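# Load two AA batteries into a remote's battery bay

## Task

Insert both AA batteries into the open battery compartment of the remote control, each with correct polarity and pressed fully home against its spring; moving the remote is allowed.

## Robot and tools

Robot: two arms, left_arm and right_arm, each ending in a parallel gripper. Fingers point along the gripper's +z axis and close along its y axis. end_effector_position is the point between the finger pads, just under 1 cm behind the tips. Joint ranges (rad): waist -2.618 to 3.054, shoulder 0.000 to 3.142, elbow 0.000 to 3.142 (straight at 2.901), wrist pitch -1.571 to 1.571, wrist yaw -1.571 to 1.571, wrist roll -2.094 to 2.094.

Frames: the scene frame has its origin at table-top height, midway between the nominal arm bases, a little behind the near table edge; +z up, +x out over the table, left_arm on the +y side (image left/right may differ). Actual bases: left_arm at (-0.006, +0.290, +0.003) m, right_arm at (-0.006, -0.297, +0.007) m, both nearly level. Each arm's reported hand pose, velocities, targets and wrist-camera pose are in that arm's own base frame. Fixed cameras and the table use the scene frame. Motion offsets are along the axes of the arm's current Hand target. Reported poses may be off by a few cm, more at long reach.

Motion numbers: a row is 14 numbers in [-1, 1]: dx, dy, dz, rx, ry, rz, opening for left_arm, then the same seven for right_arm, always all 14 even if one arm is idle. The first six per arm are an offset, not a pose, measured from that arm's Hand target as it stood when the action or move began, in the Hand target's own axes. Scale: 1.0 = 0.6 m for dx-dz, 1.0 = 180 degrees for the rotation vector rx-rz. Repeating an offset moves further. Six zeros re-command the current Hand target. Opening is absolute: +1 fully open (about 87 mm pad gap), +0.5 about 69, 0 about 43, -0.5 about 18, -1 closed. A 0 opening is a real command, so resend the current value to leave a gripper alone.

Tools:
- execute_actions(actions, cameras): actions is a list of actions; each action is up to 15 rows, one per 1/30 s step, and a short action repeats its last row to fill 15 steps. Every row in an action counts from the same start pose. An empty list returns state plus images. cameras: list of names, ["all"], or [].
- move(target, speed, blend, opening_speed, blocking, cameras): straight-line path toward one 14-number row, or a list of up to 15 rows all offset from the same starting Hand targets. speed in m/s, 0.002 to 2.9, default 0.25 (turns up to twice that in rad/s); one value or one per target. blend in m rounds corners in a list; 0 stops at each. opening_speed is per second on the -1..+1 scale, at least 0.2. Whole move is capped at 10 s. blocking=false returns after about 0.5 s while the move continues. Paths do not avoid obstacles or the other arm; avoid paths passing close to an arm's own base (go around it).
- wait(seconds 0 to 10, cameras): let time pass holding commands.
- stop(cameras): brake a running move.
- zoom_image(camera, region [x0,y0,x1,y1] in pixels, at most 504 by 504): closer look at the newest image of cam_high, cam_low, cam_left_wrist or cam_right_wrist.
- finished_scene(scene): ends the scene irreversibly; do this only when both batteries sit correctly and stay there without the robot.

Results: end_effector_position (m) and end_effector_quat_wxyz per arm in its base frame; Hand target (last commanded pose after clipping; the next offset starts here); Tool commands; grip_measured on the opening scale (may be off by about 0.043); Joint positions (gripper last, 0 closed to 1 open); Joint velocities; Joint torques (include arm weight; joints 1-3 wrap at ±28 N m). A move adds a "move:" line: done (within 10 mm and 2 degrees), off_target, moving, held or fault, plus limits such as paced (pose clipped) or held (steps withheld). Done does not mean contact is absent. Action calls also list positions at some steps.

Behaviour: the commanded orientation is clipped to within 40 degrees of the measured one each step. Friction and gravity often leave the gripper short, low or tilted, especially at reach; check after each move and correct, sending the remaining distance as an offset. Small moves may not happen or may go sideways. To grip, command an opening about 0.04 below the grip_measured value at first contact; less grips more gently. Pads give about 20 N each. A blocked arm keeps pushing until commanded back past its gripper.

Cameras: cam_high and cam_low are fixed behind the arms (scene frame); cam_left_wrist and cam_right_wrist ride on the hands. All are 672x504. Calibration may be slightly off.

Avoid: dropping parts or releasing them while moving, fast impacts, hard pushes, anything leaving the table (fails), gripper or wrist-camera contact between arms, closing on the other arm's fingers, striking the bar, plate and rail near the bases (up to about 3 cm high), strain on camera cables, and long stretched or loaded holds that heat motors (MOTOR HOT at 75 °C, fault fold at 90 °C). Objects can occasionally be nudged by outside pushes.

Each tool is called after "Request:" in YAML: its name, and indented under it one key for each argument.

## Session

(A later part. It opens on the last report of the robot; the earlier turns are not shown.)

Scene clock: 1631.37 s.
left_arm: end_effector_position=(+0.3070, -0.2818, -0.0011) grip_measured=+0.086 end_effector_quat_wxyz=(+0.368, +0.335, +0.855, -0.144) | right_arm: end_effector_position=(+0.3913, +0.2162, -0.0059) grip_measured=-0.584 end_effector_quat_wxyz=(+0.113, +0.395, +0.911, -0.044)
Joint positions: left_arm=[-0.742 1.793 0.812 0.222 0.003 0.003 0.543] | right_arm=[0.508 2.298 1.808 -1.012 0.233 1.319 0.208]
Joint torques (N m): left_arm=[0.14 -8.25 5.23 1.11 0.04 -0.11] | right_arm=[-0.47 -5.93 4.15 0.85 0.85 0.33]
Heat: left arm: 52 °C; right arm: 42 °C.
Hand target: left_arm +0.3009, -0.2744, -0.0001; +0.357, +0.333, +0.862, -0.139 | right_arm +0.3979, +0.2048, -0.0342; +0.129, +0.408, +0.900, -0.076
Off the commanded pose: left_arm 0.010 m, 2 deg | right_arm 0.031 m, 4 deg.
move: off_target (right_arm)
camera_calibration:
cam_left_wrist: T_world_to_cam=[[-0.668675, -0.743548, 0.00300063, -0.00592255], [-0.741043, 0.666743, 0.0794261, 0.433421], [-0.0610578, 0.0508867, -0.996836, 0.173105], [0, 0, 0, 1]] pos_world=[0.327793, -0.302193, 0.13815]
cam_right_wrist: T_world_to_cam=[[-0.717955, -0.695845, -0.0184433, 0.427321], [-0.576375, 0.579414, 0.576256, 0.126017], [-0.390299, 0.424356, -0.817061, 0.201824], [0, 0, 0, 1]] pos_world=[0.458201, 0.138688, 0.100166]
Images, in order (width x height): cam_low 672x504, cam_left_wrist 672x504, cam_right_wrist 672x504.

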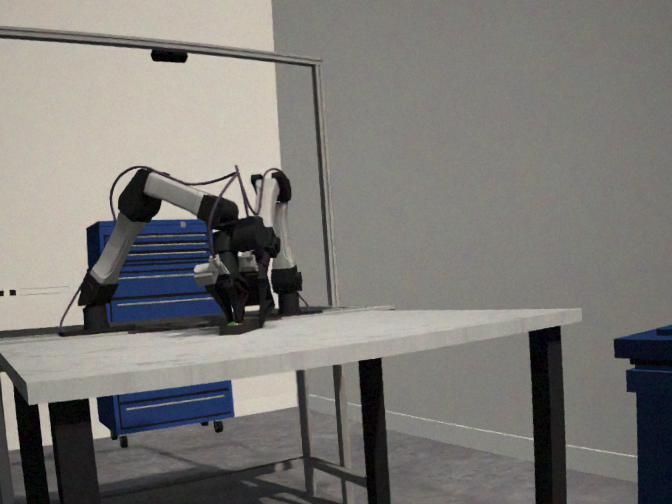

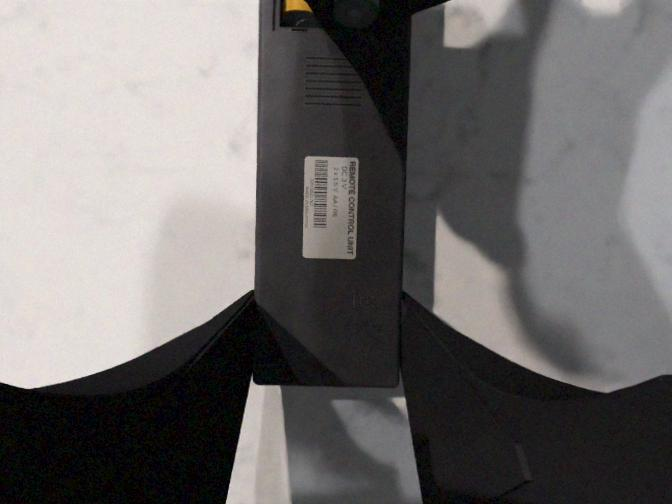

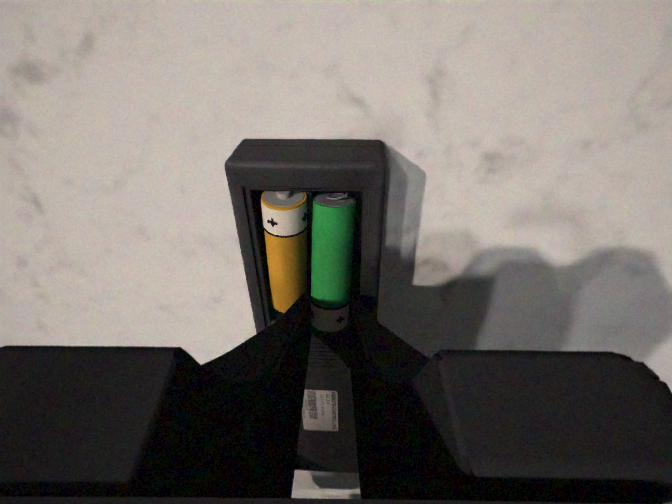

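Request:
move:
  target: [0,0,0,0,0,0,0, 0.004,0.0,-0.04,0,0,0,-0.575]
  speed: 0.06
  cameras: ["cam_left_wrist","cam_low","cam_right_wrist"]

Request:
zoom_image:
  camera: "cam_left_wrist"
  region: [270, 0, 450, 90]

Request:
zoom_image:
  camera: "cam_low"
  region: [200, 295, 270, 345]

Request:
zoom_image:
  camera: "cam_right_wrist"
  region: [220, 120, 420, 400]

Scene clock: 1636.33 s.
left_arm: end_effector_position=(+0.3068, -0.2817, -0.0013) grip_measured=+0.086 end_effector_quat_wxyz=(+0.367, +0.335, +0.856, -0.144) | right_arm: end_effector_position=(+0.3909, +0.2166, -0.0042) grip_measured=-0.580 end_effector_quat_wxyz=(+0.122, +0.399, +0.907, -0.058)
Joint positions: left_arm=[-0.742 1.793 0.812 0.221 0.003 0.003 0.543] | right_arm=[0.522 2.309 1.833 -1.043 0.266 1.345 0.21]
Joint torques (N m): left_arm=[0.18 -8.24 5.23 1.13 0.03 -0.11] | right_arm=[-0.06 -9.24 6.06 0.36 0.48 0.32]
Heat: left arm: 52 °C; right arm: 42 °C.
Hand target: left_arm +0.3009, -0.2744, -0.0001; +0.357, +0.333, +0.862, -0.139 | right_arm +0.3923, +0.2122, -0.0120; +0.129, +0.408, +0.900, -0.076
Off the commanded pose: left_arm 0.009 m, 1 deg | right_arm 0.009 m, 3 deg.
move: off_target (right_arm)
camera_calibration:
cam_left_wrist: T_world_to_cam=[[-0.66867, -0.743553, 0.00294047, -0.00598357], [-0.740981, 0.666676, 0.0805566, 0.433164], [-0.0618584, 0.051687, -0.996746, 0.173392], [0, 0, 0, 1]] pos_world=[0.327691, -0.302191, 0.137952]
cam_right_wrist: T_world_to_cam=[[-0.72713, -0.686499, -0.000756363, 0.429065], [-0.57204, 0.605286, 0.553534, 0.117212], [-0.379543, 0.402924, -0.832826, 0.203247], [0, 0, 0, 1]] pos_world=[0.456177, 0.141713, 0.104713]
Images, in order (width x height): cam_low 672x504, cam_left_wrist 672x504, cam_right_wrist 672x504.

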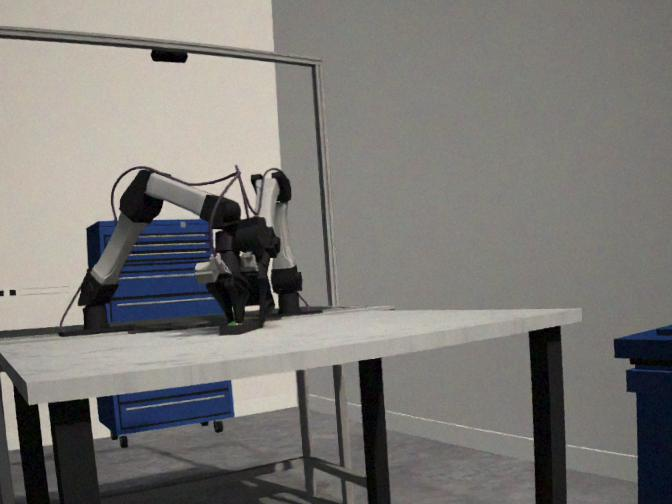

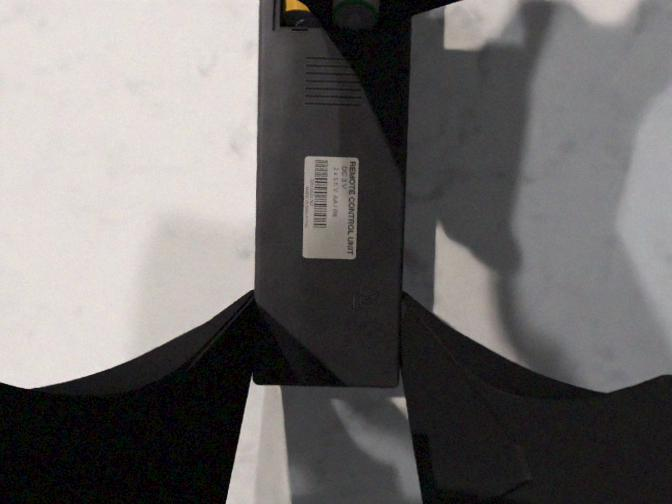

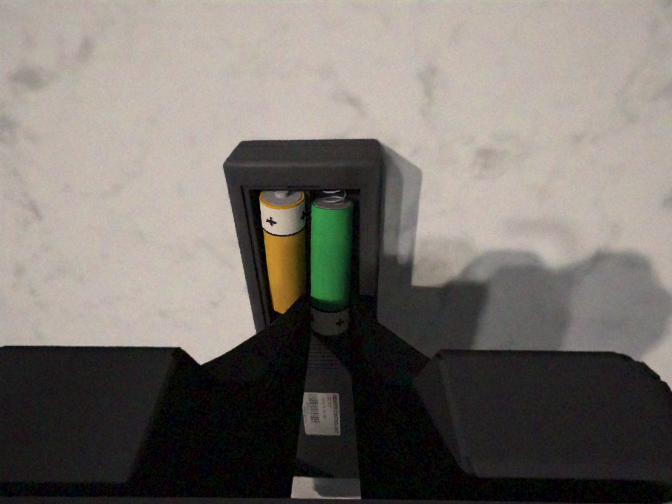

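Scaled by 2.800 from the camera's 672x504 image, which has a finer 960x720 frame.

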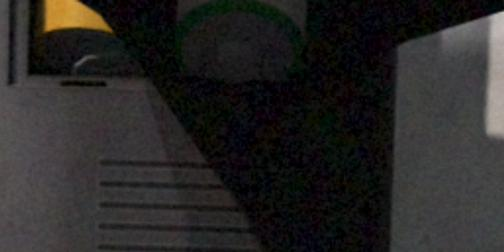

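Scaled by 7.200 from the camera's 672x504 image, which has a finer 960x720 frame.

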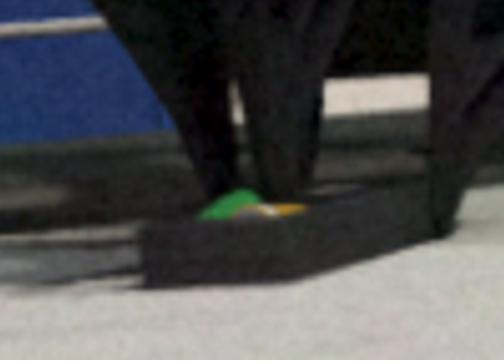

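Scaled by 1.800 from the camera's 672x504 image, which has a finer 960x720 frame.

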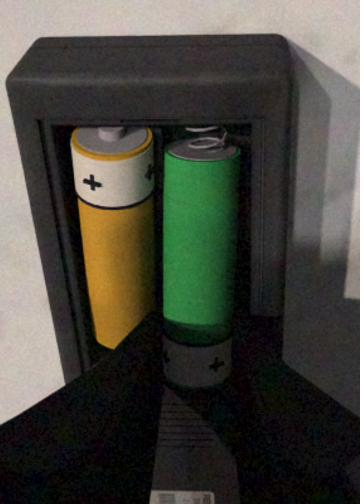

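Request:
move:
  target: [0,0,0,0,0,0,0, -0.0167,-0.0018,-0.054,0,0.02,0,-0.57]
  speed: 0.06
  cameras: ["cam_left_wrist","cam_right_wrist"]

Request:
zoom_image:
  camera: "cam_left_wrist"
  region: [270, 0, 450, 90]

Request:
zoom_image:
  camera: "cam_right_wrist"
  region: [220, 120, 420, 400]

Scene clock: 1642.37 s.
left_arm: end_effector_position=(+0.3067, -0.2816, -0.0014) grip_measured=+0.086 end_effector_quat_wxyz=(+0.367, +0.335, +0.856, -0.144) | right_arm: end_effector_position=(+0.3853, +0.2091, +0.0167) grip_measured=-0.570 end_effector_quat_wxyz=(+0.097, +0.405, +0.906, -0.075)
Joint positions: left_arm=[-0.742 1.793 0.812 0.221 0.003 0.003 0.543] | right_arm=[0.505 2.316 1.93 -1.188 0.247 1.347 0.215]
Joint torques (N m): left_arm=[0.17 -8.27 5.23 1.13 0.05 -0.1] | right_arm=[-0.76 -11.26 7.5 0.4 0.21 0.01]
Heat: left arm: 52 °C; right arm: 42 °C.
Hand target: left_arm +0.3009, -0.2744, -0.0001; +0.357, +0.333, +0.862, -0.139 | right_arm +0.3924, +0.2124, +0.0221; +0.100, +0.411, +0.904, -0.063
Off the commanded pose: left_arm 0.009 m, 1 deg | right_arm 0.009 m, 2 deg.
move: done
camera_calibration:
cam_left_wrist: T_world_to_cam=[[-0.668667, -0.743556, 0.00297017, -0.00591481], [-0.740934, 0.666634, 0.0813396, 0.432968], [-0.0624606, 0.0521884, -0.996682, 0.173628], [0, 0, 0, 1]] pos_world=[0.32769, -0.302091, 0.137852]
cam_right_wrist: T_world_to_cam=[[-0.738069, -0.672966, 0.0487009, 0.420415], [-0.5281, 0.621096, 0.579094, 0.0863124], [-0.419959, 0.401693, -0.813805, 0.236995], [0, 0, 0, 1]] pos_world=[0.455405, 0.134117, 0.12241]
Images, in order (width x height): cam_left_wrist 672x504, cam_right_wrist 672x504.

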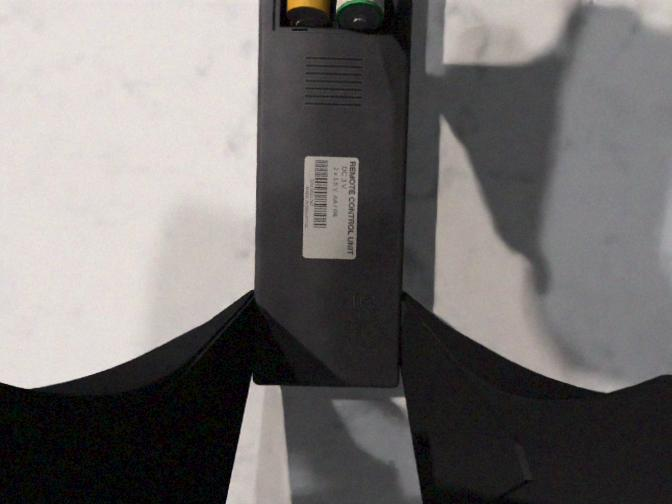

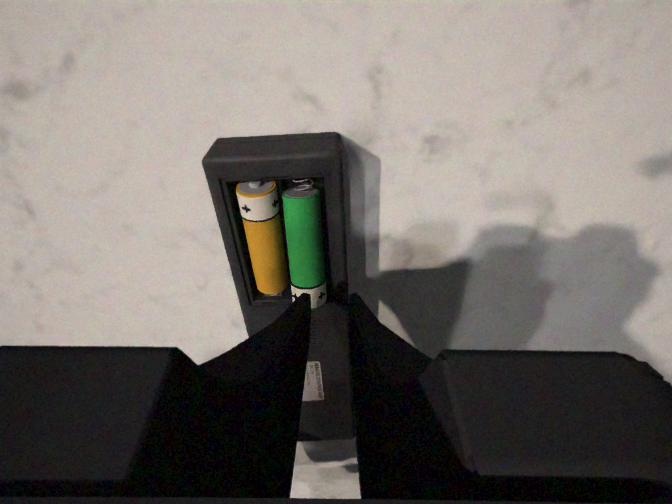

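Scaled by 2.800 from the camera's 672x504 image, which has a finer 960x720 frame.

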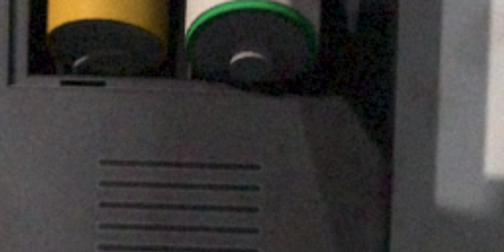

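Scaled by 1.800 from the camera's 672x504 image, which has a finer 960x720 frame.

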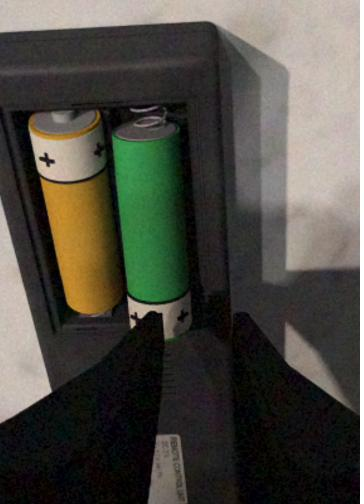

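Request:
zoom_image:
  camera: "cam_left_wrist"
  region: [320, 0, 400, 45]

Request:
execute_actions:
  actions: []
  cameras: ["cam_low"]

Request:
zoom_image:
  camera: "cam_low"
  region: [200, 295, 270, 345]

Scaled by 6.300 from the camera's 672x504 image, which has a finer 960x720 frame.

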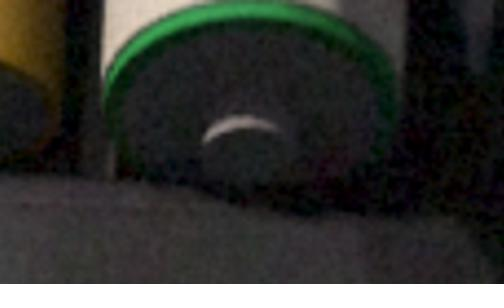

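Scene clock: 1649.27 s.
left_arm: end_effector_position=(+0.3067, -0.2816, -0.0014) grip_measured=+0.086 end_effector_quat_wxyz=(+0.367, +0.335, +0.856, -0.144) | right_arm: end_effector_position=(+0.3851, +0.2090, +0.0167) grip_measured=-0.570 end_effector_quat_wxyz=(+0.097, +0.405, +0.906, -0.076)
Joint positions: left_arm=[-0.742 1.793 0.812 0.221 0.003 0.003 0.543] | right_arm=[0.505 2.316 1.93 -1.189 0.247 1.347 0.215]
Joint velocities: within noise
Joint torques (N m): left_arm=[0.14 -8.28 5.23 1.12 0.04 -0.11] | right_arm=[-0.72 -11.23 7.3 0.39 0.17 0.08]
Heat: left arm: 52 °C; right arm: 44 °C.
Hand target: left_arm +0.3009, -0.2744, -0.0001; +0.357, +0.333, +0.862, -0.139 | right_arm +0.3923, +0.2123, +0.0221; +0.100, +0.410, +0.904, -0.063
Tool commands: left_gripper/opening=+0.0 right_gripper/opening=-0.57
Off the commanded pose: left_arm 0.009 m, 1 deg | right_arm 0.010 m, 2 deg.
Images, in order (width x height): cam_low 672x504.

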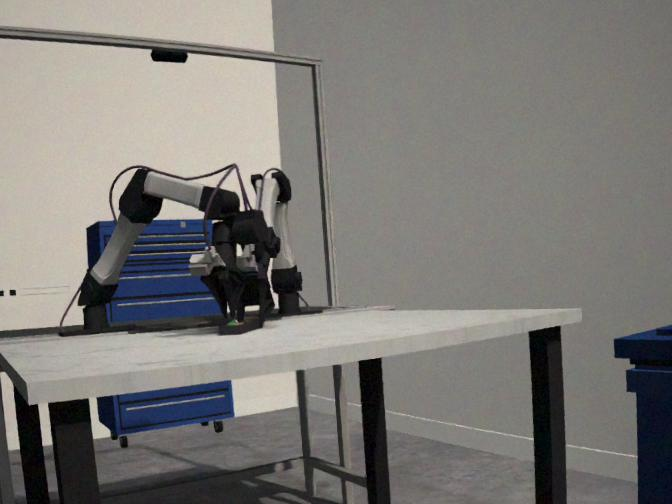

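Scaled by 7.200 from the camera's 672x504 image, which has a finer 960x720 frame.

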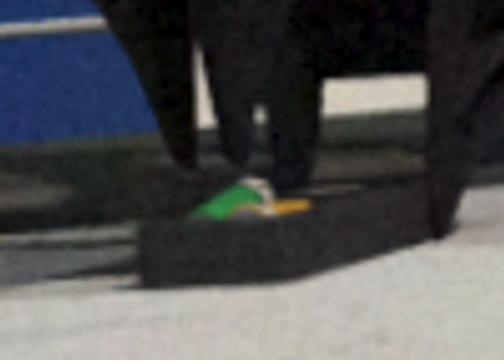

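Request:
move:
  target: [0,0,0,0,0,0,0, 0.0100,0.0125,-0.003,0,0.02,0,-0.76]
  speed: 0.06
  cameras: ["cam_right_wrist"]

Request:
zoom_image:
  camera: "cam_right_wrist"
  region: [220, 120, 420, 400]

Scene clock: 1667.20 s.
left_arm: end_effector_position=(+0.3067, -0.2816, -0.0014) grip_measured=+0.086 end_effector_quat_wxyz=(+0.367, +0.335, +0.856, -0.144) | right_arm: end_effector_position=(+0.3870, +0.2198, +0.0180) grip_measured=-0.760 end_effector_quat_wxyz=(+0.070, +0.409, +0.908, -0.061)
Joint positions: left_arm=[-0.742 1.793 0.812 0.221 0.003 0.003 0.543] | right_arm=[0.5 2.358 2.006 -1.232 0.186 1.347 0.12]
Joint torques (N m): left_arm=[0.2 -8.25 5.26 1.13 0.04 -0.11] | right_arm=[-0.83 -11.37 7.43 0.37 0.14 -0.03]
Heat: left arm: 52 °C; right arm: 46 °C.
Hand target: left_arm +0.3009, -0.2744, -0.0001; +0.357, +0.333, +0.862, -0.139 | right_arm +0.3939, +0.2220, +0.0222; +0.072, +0.412, +0.907, -0.050
Off the commanded pose: left_arm 0.009 m, 1 deg | right_arm 0.008 m, 1 deg.
move: done
camera_calibration:
cam_right_wrist: T_world_to_cam=[[-0.740298, -0.670848, 0.0438419, 0.429287], [-0.501829, 0.594822, 0.627977, 0.074587], [-0.447355, 0.442889, -0.776996, 0.235381], [0, 0, 0, 1]] pos_world=[0.460529, 0.139373, 0.11723]
Images, in order (width x height): cam_right_wrist 672x504.

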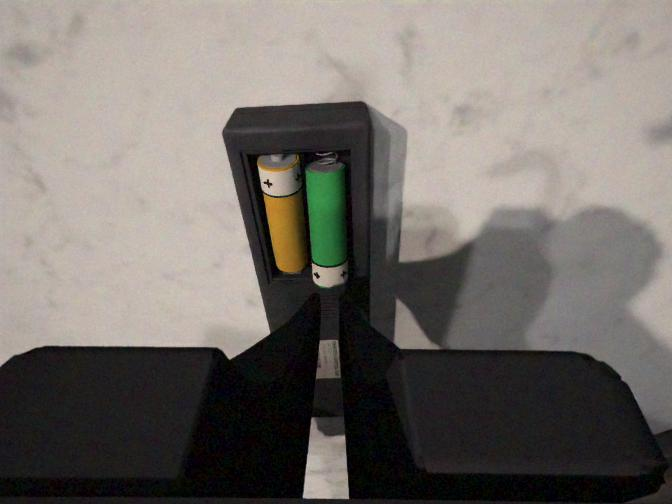

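Scaled by 1.800 from the camera's 672x504 image, which has a finer 960x720 frame.

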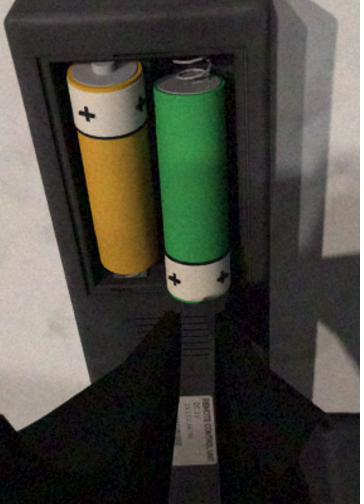

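Request:
move:
  target:
    - [0,0,0,0,0,0,0, -0.0047,0.0012,0.021,0,0,0,-0.76]
    - [0,0,0,0,0,0,0, 0.0062,0.0025,0.083,0,0,0,-0.76]
  speed: 0.05
  cameras: ["cam_right_wrist","cam_left_wrist","cam_low"]

Request:
zoom_image:
  camera: "cam_right_wrist"
  region: [220, 120, 420, 400]

Request:
zoom_image:
  camera: "cam_left_wrist"
  region: [320, 0, 400, 45]

Request:
zoom_image:
  camera: "cam_low"
  region: [200, 295, 270, 345]

Scene clock: 1676.70 s.
left_arm: end_effector_position=(+0.3067, -0.2816, -0.0014) grip_measured=+0.086 end_effector_quat_wxyz=(+0.367, +0.335, +0.856, -0.144) | right_arm: end_effector_position=(+0.3943, +0.2182, +0.0045) grip_measured=-0.760 end_effector_quat_wxyz=(+0.075, +0.414, +0.906, -0.044)
Joint positions: left_arm=[-0.742 1.793 0.812 0.221 0.003 0.003 0.543] | right_arm=[0.484 2.351 1.941 -1.138 0.173 1.339 0.12]
Joint torques (N m): left_arm=[0.16 -8.25 5.22 1.13 0.04 -0.1] | right_arm=[-0.36 -6.98 2.5 1.18 0.23 -0.01]
Heat: left arm: 52 °C; right arm: 48 °C.
Hand target: left_arm +0.3009, -0.2744, -0.0001; +0.357, +0.333, +0.862, -0.139 | right_arm +0.3970, +0.2182, -0.0276; +0.072, +0.412, +0.907, -0.050
Off the commanded pose: left_arm 0.009 m, 1 deg | right_arm 0.032 m, 1 deg.
move: off_target (right_arm)
camera_calibration:
cam_left_wrist: T_world_to_cam=[[-0.668667, -0.743556, 0.00297017, -0.00591481], [-0.740934, 0.666634, 0.0813396, 0.432968], [-0.0624606, 0.0521884, -0.996682, 0.173628], [0, 0, 0, 1]] pos_world=[0.32769, -0.302091, 0.137852]
cam_right_wrist: T_world_to_cam=[[-0.746264, -0.665613, 0.00699351, 0.435489], [-0.512587, 0.581336, 0.631905, 0.0948856], [-0.424669, 0.467983, -0.775015, 0.21445], [0, 0, 0, 1]] pos_world=[0.464698, 0.134348, 0.103198]
Images, in order (width x height): cam_low 672x504, cam_left_wrist 672x504, cam_right_wrist 672x504.

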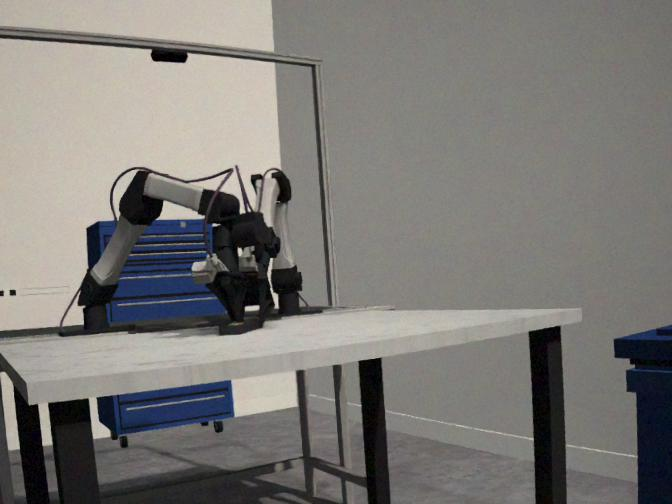

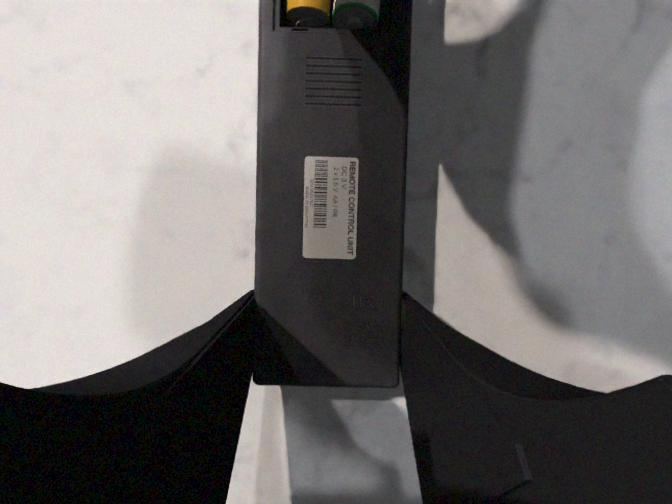

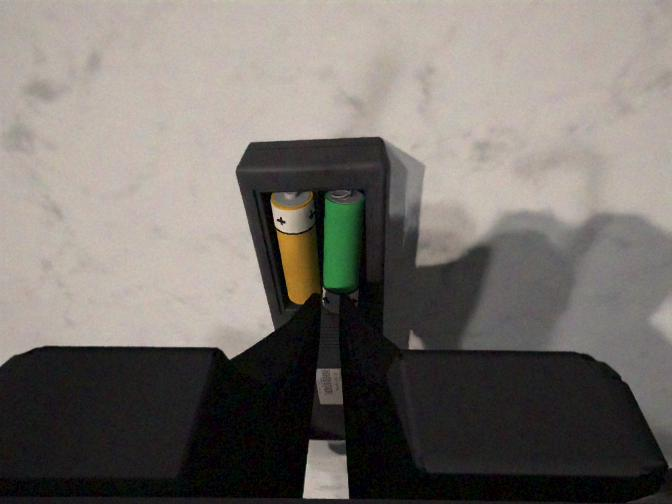

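Scaled by 1.800 from the camera's 672x504 image, which has a finer 960x720 frame.

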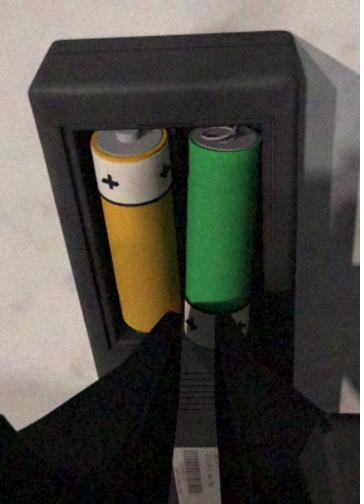

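Scaled by 6.300 from the camera's 672x504 image, which has a finer 960x720 frame.

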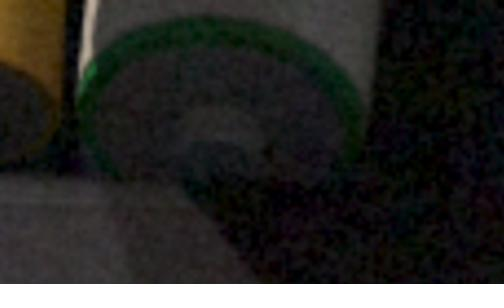

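Scaled by 7.200 from the camera's 672x504 image, which has a finer 960x720 frame.

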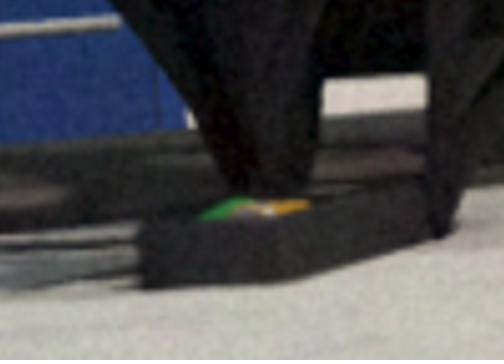

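Request:
move:
  target:
    - [0,0,0,0,0,0,0, -0.003,-0.0042,-0.07,0,0,0,-0.76]
    - [0,0,0,0,0,0,0, 0.006,-0.0053,-0.02,0,0,0,-0.76]
    - [0,0,0,0,0,0,0, 0.012,-0.0053,0.02,0,0,0,-0.76]
  speed: 0.06
  cameras: ["cam_right_wrist","cam_left_wrist","cam_low"]

Request:
zoom_image:
  camera: "cam_right_wrist"
  region: [220, 120, 420, 400]

Request:
zoom_image:
  camera: "cam_left_wrist"
  region: [320, 0, 400, 45]

Request:
zoom_image:
  camera: "cam_low"
  region: [200, 295, 270, 345]

Scene clock: 1690.10 s.
left_arm: end_effector_position=(+0.3067, -0.2816, -0.0014) grip_measured=+0.086 end_effector_quat_wxyz=(+0.367, +0.335, +0.856, -0.144) | right_arm: end_effector_position=(+0.3904, +0.2162, +0.0023) grip_measured=-0.759 end_effector_quat_wxyz=(+0.078, +0.414, +0.906, -0.039)
Joint positions: left_arm=[-0.742 1.793 0.812 0.221 0.003 0.003 0.543] | right_arm=[0.484 2.321 1.88 -1.096 0.173 1.339 0.121]
Joint torques (N m): left_arm=[0.13 -8.25 5.26 1.14 0.05 -0.11] | right_arm=[0.01 -5.09 1.87 1.26 0.23 0.08]
Heat: left arm: 52 °C; right arm: 46 °C.
Hand target: left_arm +0.3009, -0.2744, -0.0001; +0.357, +0.333, +0.862, -0.139 | right_arm +0.3910, +0.2197, -0.0406; +0.072, +0.412, +0.907, -0.050
Off the commanded pose: left_arm 0.009 m, 1 deg | right_arm 0.043 m, 1 deg.
move: off_target (right_arm)
camera_calibration:
cam_left_wrist: T_world_to_cam=[[-0.668667, -0.743556, 0.00297017, -0.00591481], [-0.740934, 0.666634, 0.0813396, 0.432968], [-0.0624606, 0.0521884, -0.996682, 0.173628], [0, 0, 0, 1]] pos_world=[0.32769, -0.302091, 0.137852]
cam_right_wrist: T_world_to_cam=[[-0.746274, -0.665628, -0.0039117, 0.431359], [-0.518688, 0.577828, 0.630141, 0.0985281], [-0.417179, 0.472287, -0.776471, 0.208239], [0, 0, 0, 1]] pos_world=[0.45989, 0.131843, 0.101293]
Images, in order (width x height): cam_low 672x504, cam_left_wrist 672x504, cam_right_wrist 672x504.

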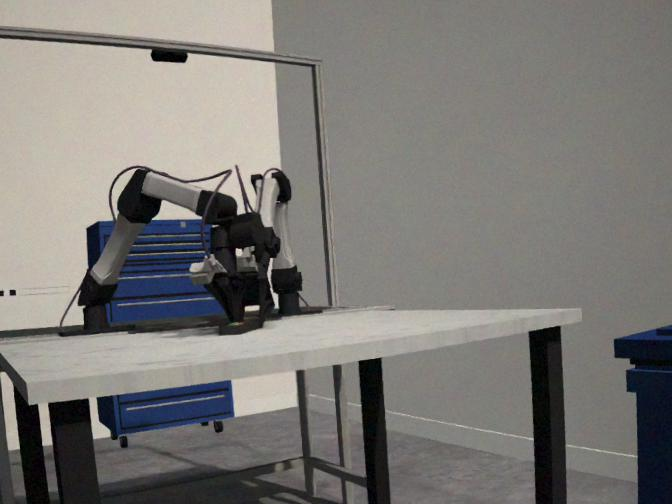

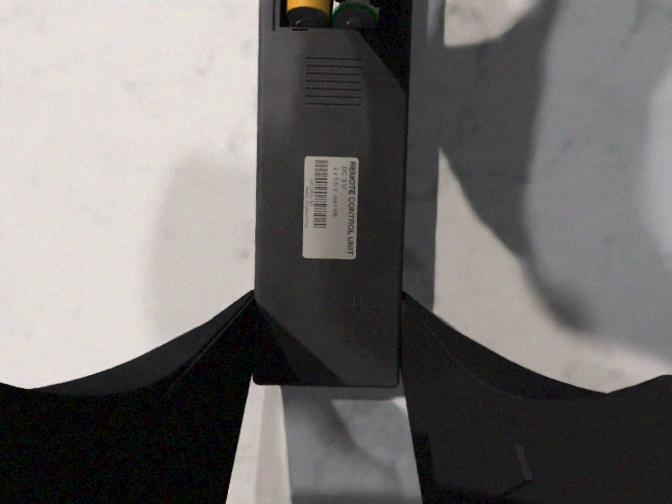

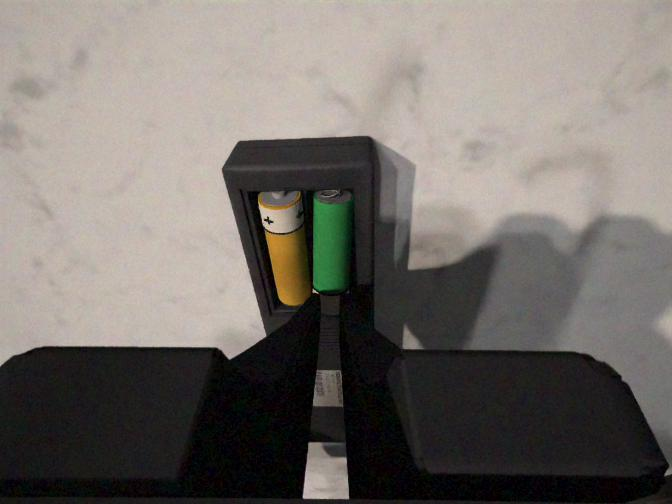

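Scaled by 1.800 from the camera's 672x504 image, which has a finer 960x720 frame.

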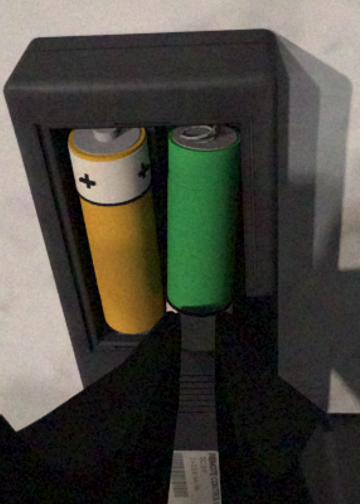

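Scaled by 6.300 from the camera's 672x504 image, which has a finer 960x720 frame.

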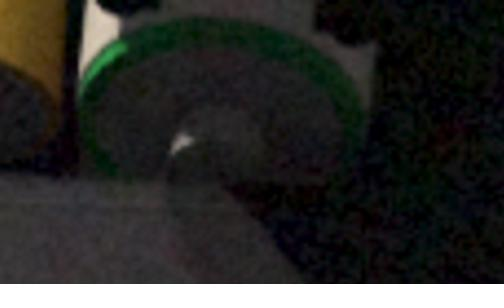

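Scaled by 7.200 from the camera's 672x504 image, which has a finer 960x720 frame.

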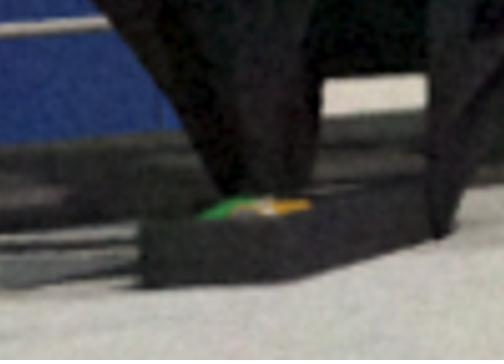

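Request:
move:
  target: [0,0,0,0,0,0,0, 0.012,0,0.06,0,0,0,-0.76]
  speed: 0.06
  cameras: ["cam_right_wrist","cam_left_wrist","cam_low"]

Request:
zoom_image:
  camera: "cam_right_wrist"
  region: [220, 120, 420, 400]

Request:
zoom_image:
  camera: "cam_left_wrist"
  region: [320, 0, 400, 45]

Request:
zoom_image:
  camera: "cam_low"
  region: [200, 295, 270, 345]

Scene clock: 1695.37 s.
left_arm: end_effector_position=(+0.3067, -0.2816, -0.0014) grip_measured=+0.086 end_effector_quat_wxyz=(+0.367, +0.335, +0.856, -0.144) | right_arm: end_effector_position=(+0.3877, +0.2145, -0.0043) grip_measured=-0.758 end_effector_quat_wxyz=(+0.085, +0.414, +0.906, -0.032)
Joint positions: left_arm=[-0.742 1.793 0.812 0.221 0.003 0.003 0.543] | right_arm=[0.483 2.292 1.804 -1.029 0.173 1.337 0.121]
Joint torques (N m): left_arm=[0.2 -8.28 5.22 1.14 0.05 -0.1] | right_arm=[0.31 -0.1 0.14 1.79 0.24 0.15]
Heat: left arm: 52 °C; right arm: 45 °C.
Hand target: left_arm +0.3009, -0.2744, -0.0001; +0.357, +0.333, +0.862, -0.139 | right_arm +0.3895, +0.2196, -0.0772; +0.072, +0.412, +0.907, -0.050
Off the commanded pose: left_arm 0.009 m, 1 deg | right_arm 0.073 m, 3 deg.
move: off_target (right_arm)
camera_calibration:
cam_left_wrist: T_world_to_cam=[[-0.668667, -0.743556, 0.00297017, -0.00591481], [-0.740934, 0.666634, 0.0813396, 0.432968], [-0.0624606, 0.0521884, -0.996682, 0.173628], [0, 0, 0, 1]] pos_world=[0.32769, -0.302091, 0.137852]
cam_right_wrist: T_world_to_cam=[[-0.745057, -0.666615, -0.0226807, 0.427801], [-0.530514, 0.571644, 0.625923, 0.108067], [-0.404284, 0.47838, -0.779555, 0.196425], [0, 0, 0, 1]] pos_world=[0.455478, 0.129437, 0.0951849]
Images, in order (width x height): cam_low 672x504, cam_left_wrist 672x504, cam_right_wrist 672x504.

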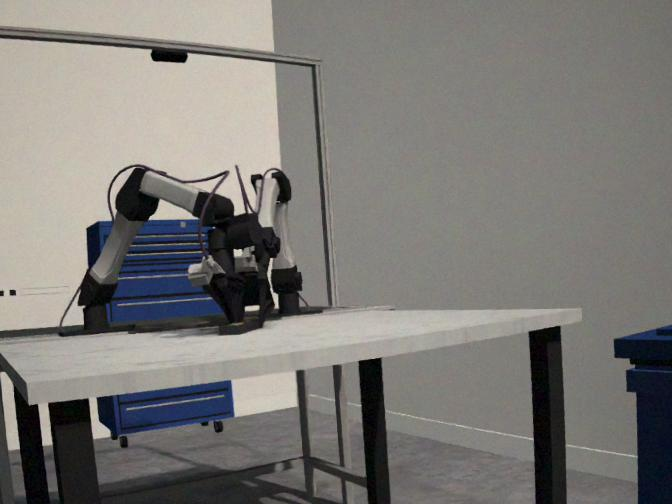

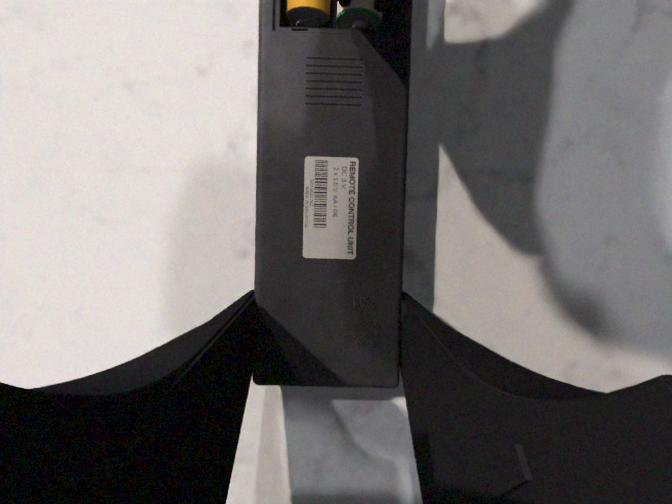

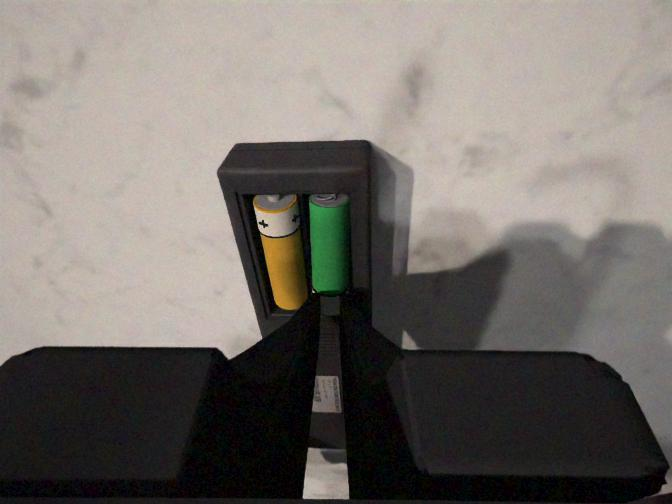

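Scaled by 1.800 from the camera's 672x504 image, which has a finer 960x720 frame.

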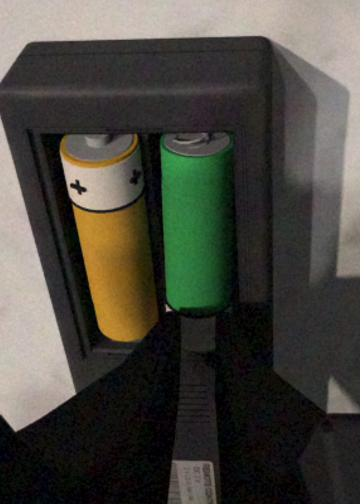

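Scaled by 6.300 from the camera's 672x504 image, which has a finer 960x720 frame.

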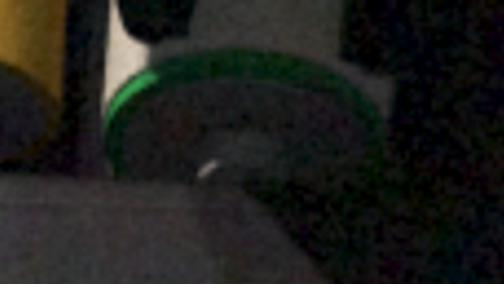

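Scaled by 7.200 from the camera's 672x504 image, which has a finer 960x720 frame.

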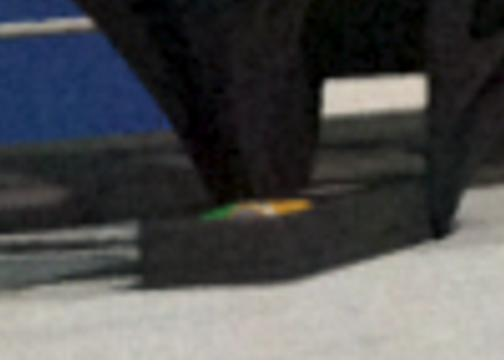

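Request:
move:
  target:
    - [0,0,0,0,0,0,0, -0.01,0,-0.13,0,0,0,-0.76]
    - [0,0,0,0,0,0,0, 0.006,0.002,-0.125,0,0,0,-0.76]
    - [0,0,0,0,0,0,0, 0.015,0.001,-0.03,0,0,0,-0.76]
    - [0,0,0,0,0,0,0, 0.020,0.001,0.012,0,0,0,-0.76]
  speed: 0.06
  blend: [0.004,0,0.004,0]
  cameras: ["cam_right_wrist","cam_left_wrist","cam_low"]

Request:
zoom_image:
  camera: "cam_right_wrist"
  region: [220, 120, 420, 400]

Request:
zoom_image:
  camera: "cam_left_wrist"
  region: [320, 0, 400, 45]

Request:
zoom_image:
  camera: "cam_low"
  region: [200, 295, 270, 345]

Scene clock: 1704.00 s.
left_arm: end_effector_position=(+0.3066, -0.2815, -0.0015) grip_measured=+0.086 end_effector_quat_wxyz=(+0.367, +0.335, +0.856, -0.144) | right_arm: end_effector_position=(+0.3826, +0.2241, +0.0026) grip_measured=-0.760 end_effector_quat_wxyz=(+0.092, +0.410, +0.907, -0.037)
Joint positions: left_arm=[-0.742 1.793 0.812 0.22 0.003 0.003 0.543] | right_arm=[0.515 2.287 1.824 -1.057 0.193 1.361 0.12]
Joint torques (N m): left_arm=[0.18 -8.24 5.22 1.13 0.04 -0.1] | right_arm=[-0.35 -10.62 5.07 0.47 0.27 0.02]
Heat: left arm: 52 °C; right arm: 43 °C.
Hand target: left_arm +0.3009, -0.2744, -0.0002; +0.357, +0.333, +0.862, -0.138 | right_arm +0.3818, +0.2237, -0.0016; +0.090, +0.410, +0.907, -0.040 (not the last commanded pose)
Off the commanded pose: left_arm 0.009 m, 1 deg | right_arm 0.089 m, 3 deg.
move: held (right_arm; a check stopped the path); path passed 3 of 4 targets; limits=held
pose unreachable (right arm): on one or more control steps of this call, first in action 0 (counted from 0), this arm could not follow its commanded pose, so it was not sent that pose on those steps. It may still have moved: this result reports where it is.
cause: moving toward the commanded pose would bring a part of the arm too close to another arm (this arm's wrist (the part past joint 4) and the left arm's wrist camera, where that arm would come to rest).
camera_calibration:
cam_left_wrist: T_world_to_cam=[[-0.668713, -0.743514, 0.00300393, -0.00595803], [-0.740842, 0.666642, 0.082115, 0.432774], [-0.0630562, 0.052686, -0.996618, 0.17376], [0, 0, 0, 1]] pos_world=[0.327589, -0.30209, 0.137653]
cam_right_wrist: T_world_to_cam=[[-0.739699, -0.672673, -0.0188596, 0.42991], [-0.540746, 0.577479, 0.611647, 0.098304], [-0.400547, 0.462633, -0.790906, 0.197281], [0, 0, 0, 1]] pos_world=[0.450182, 0.141152, 0.104011]
Images, in order (width x height): cam_low 672x504, cam_left_wrist 672x504, cam_right_wrist 672x504.

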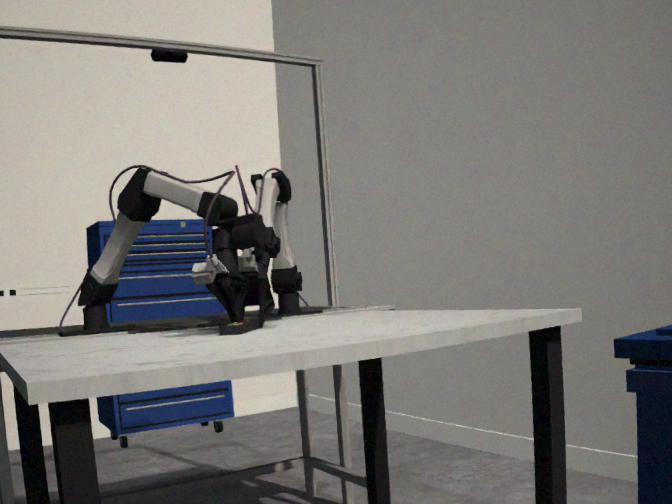

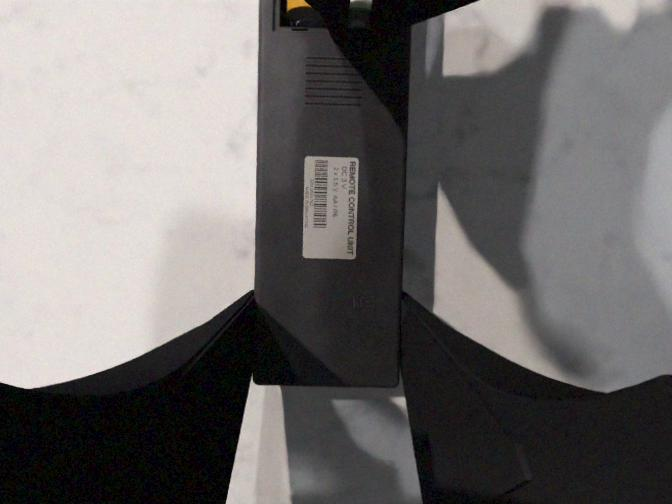

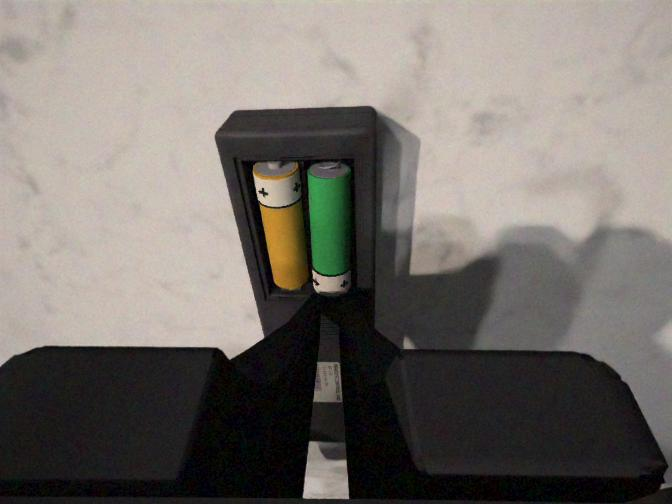

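Scaled by 1.800 from the camera's 672x504 image, which has a finer 960x720 frame.

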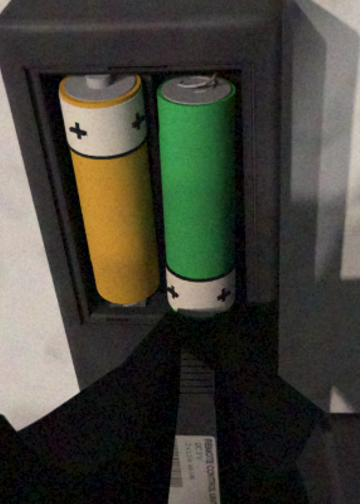

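Scaled by 6.300 from the camera's 672x504 image, which has a finer 960x720 frame.

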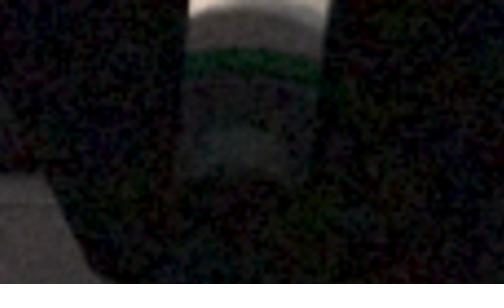

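Scaled by 7.200 from the camera's 672x504 image, which has a finer 960x720 frame.

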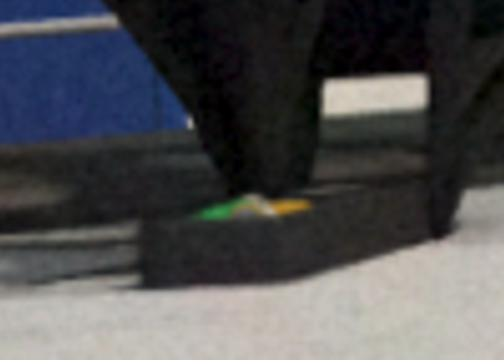

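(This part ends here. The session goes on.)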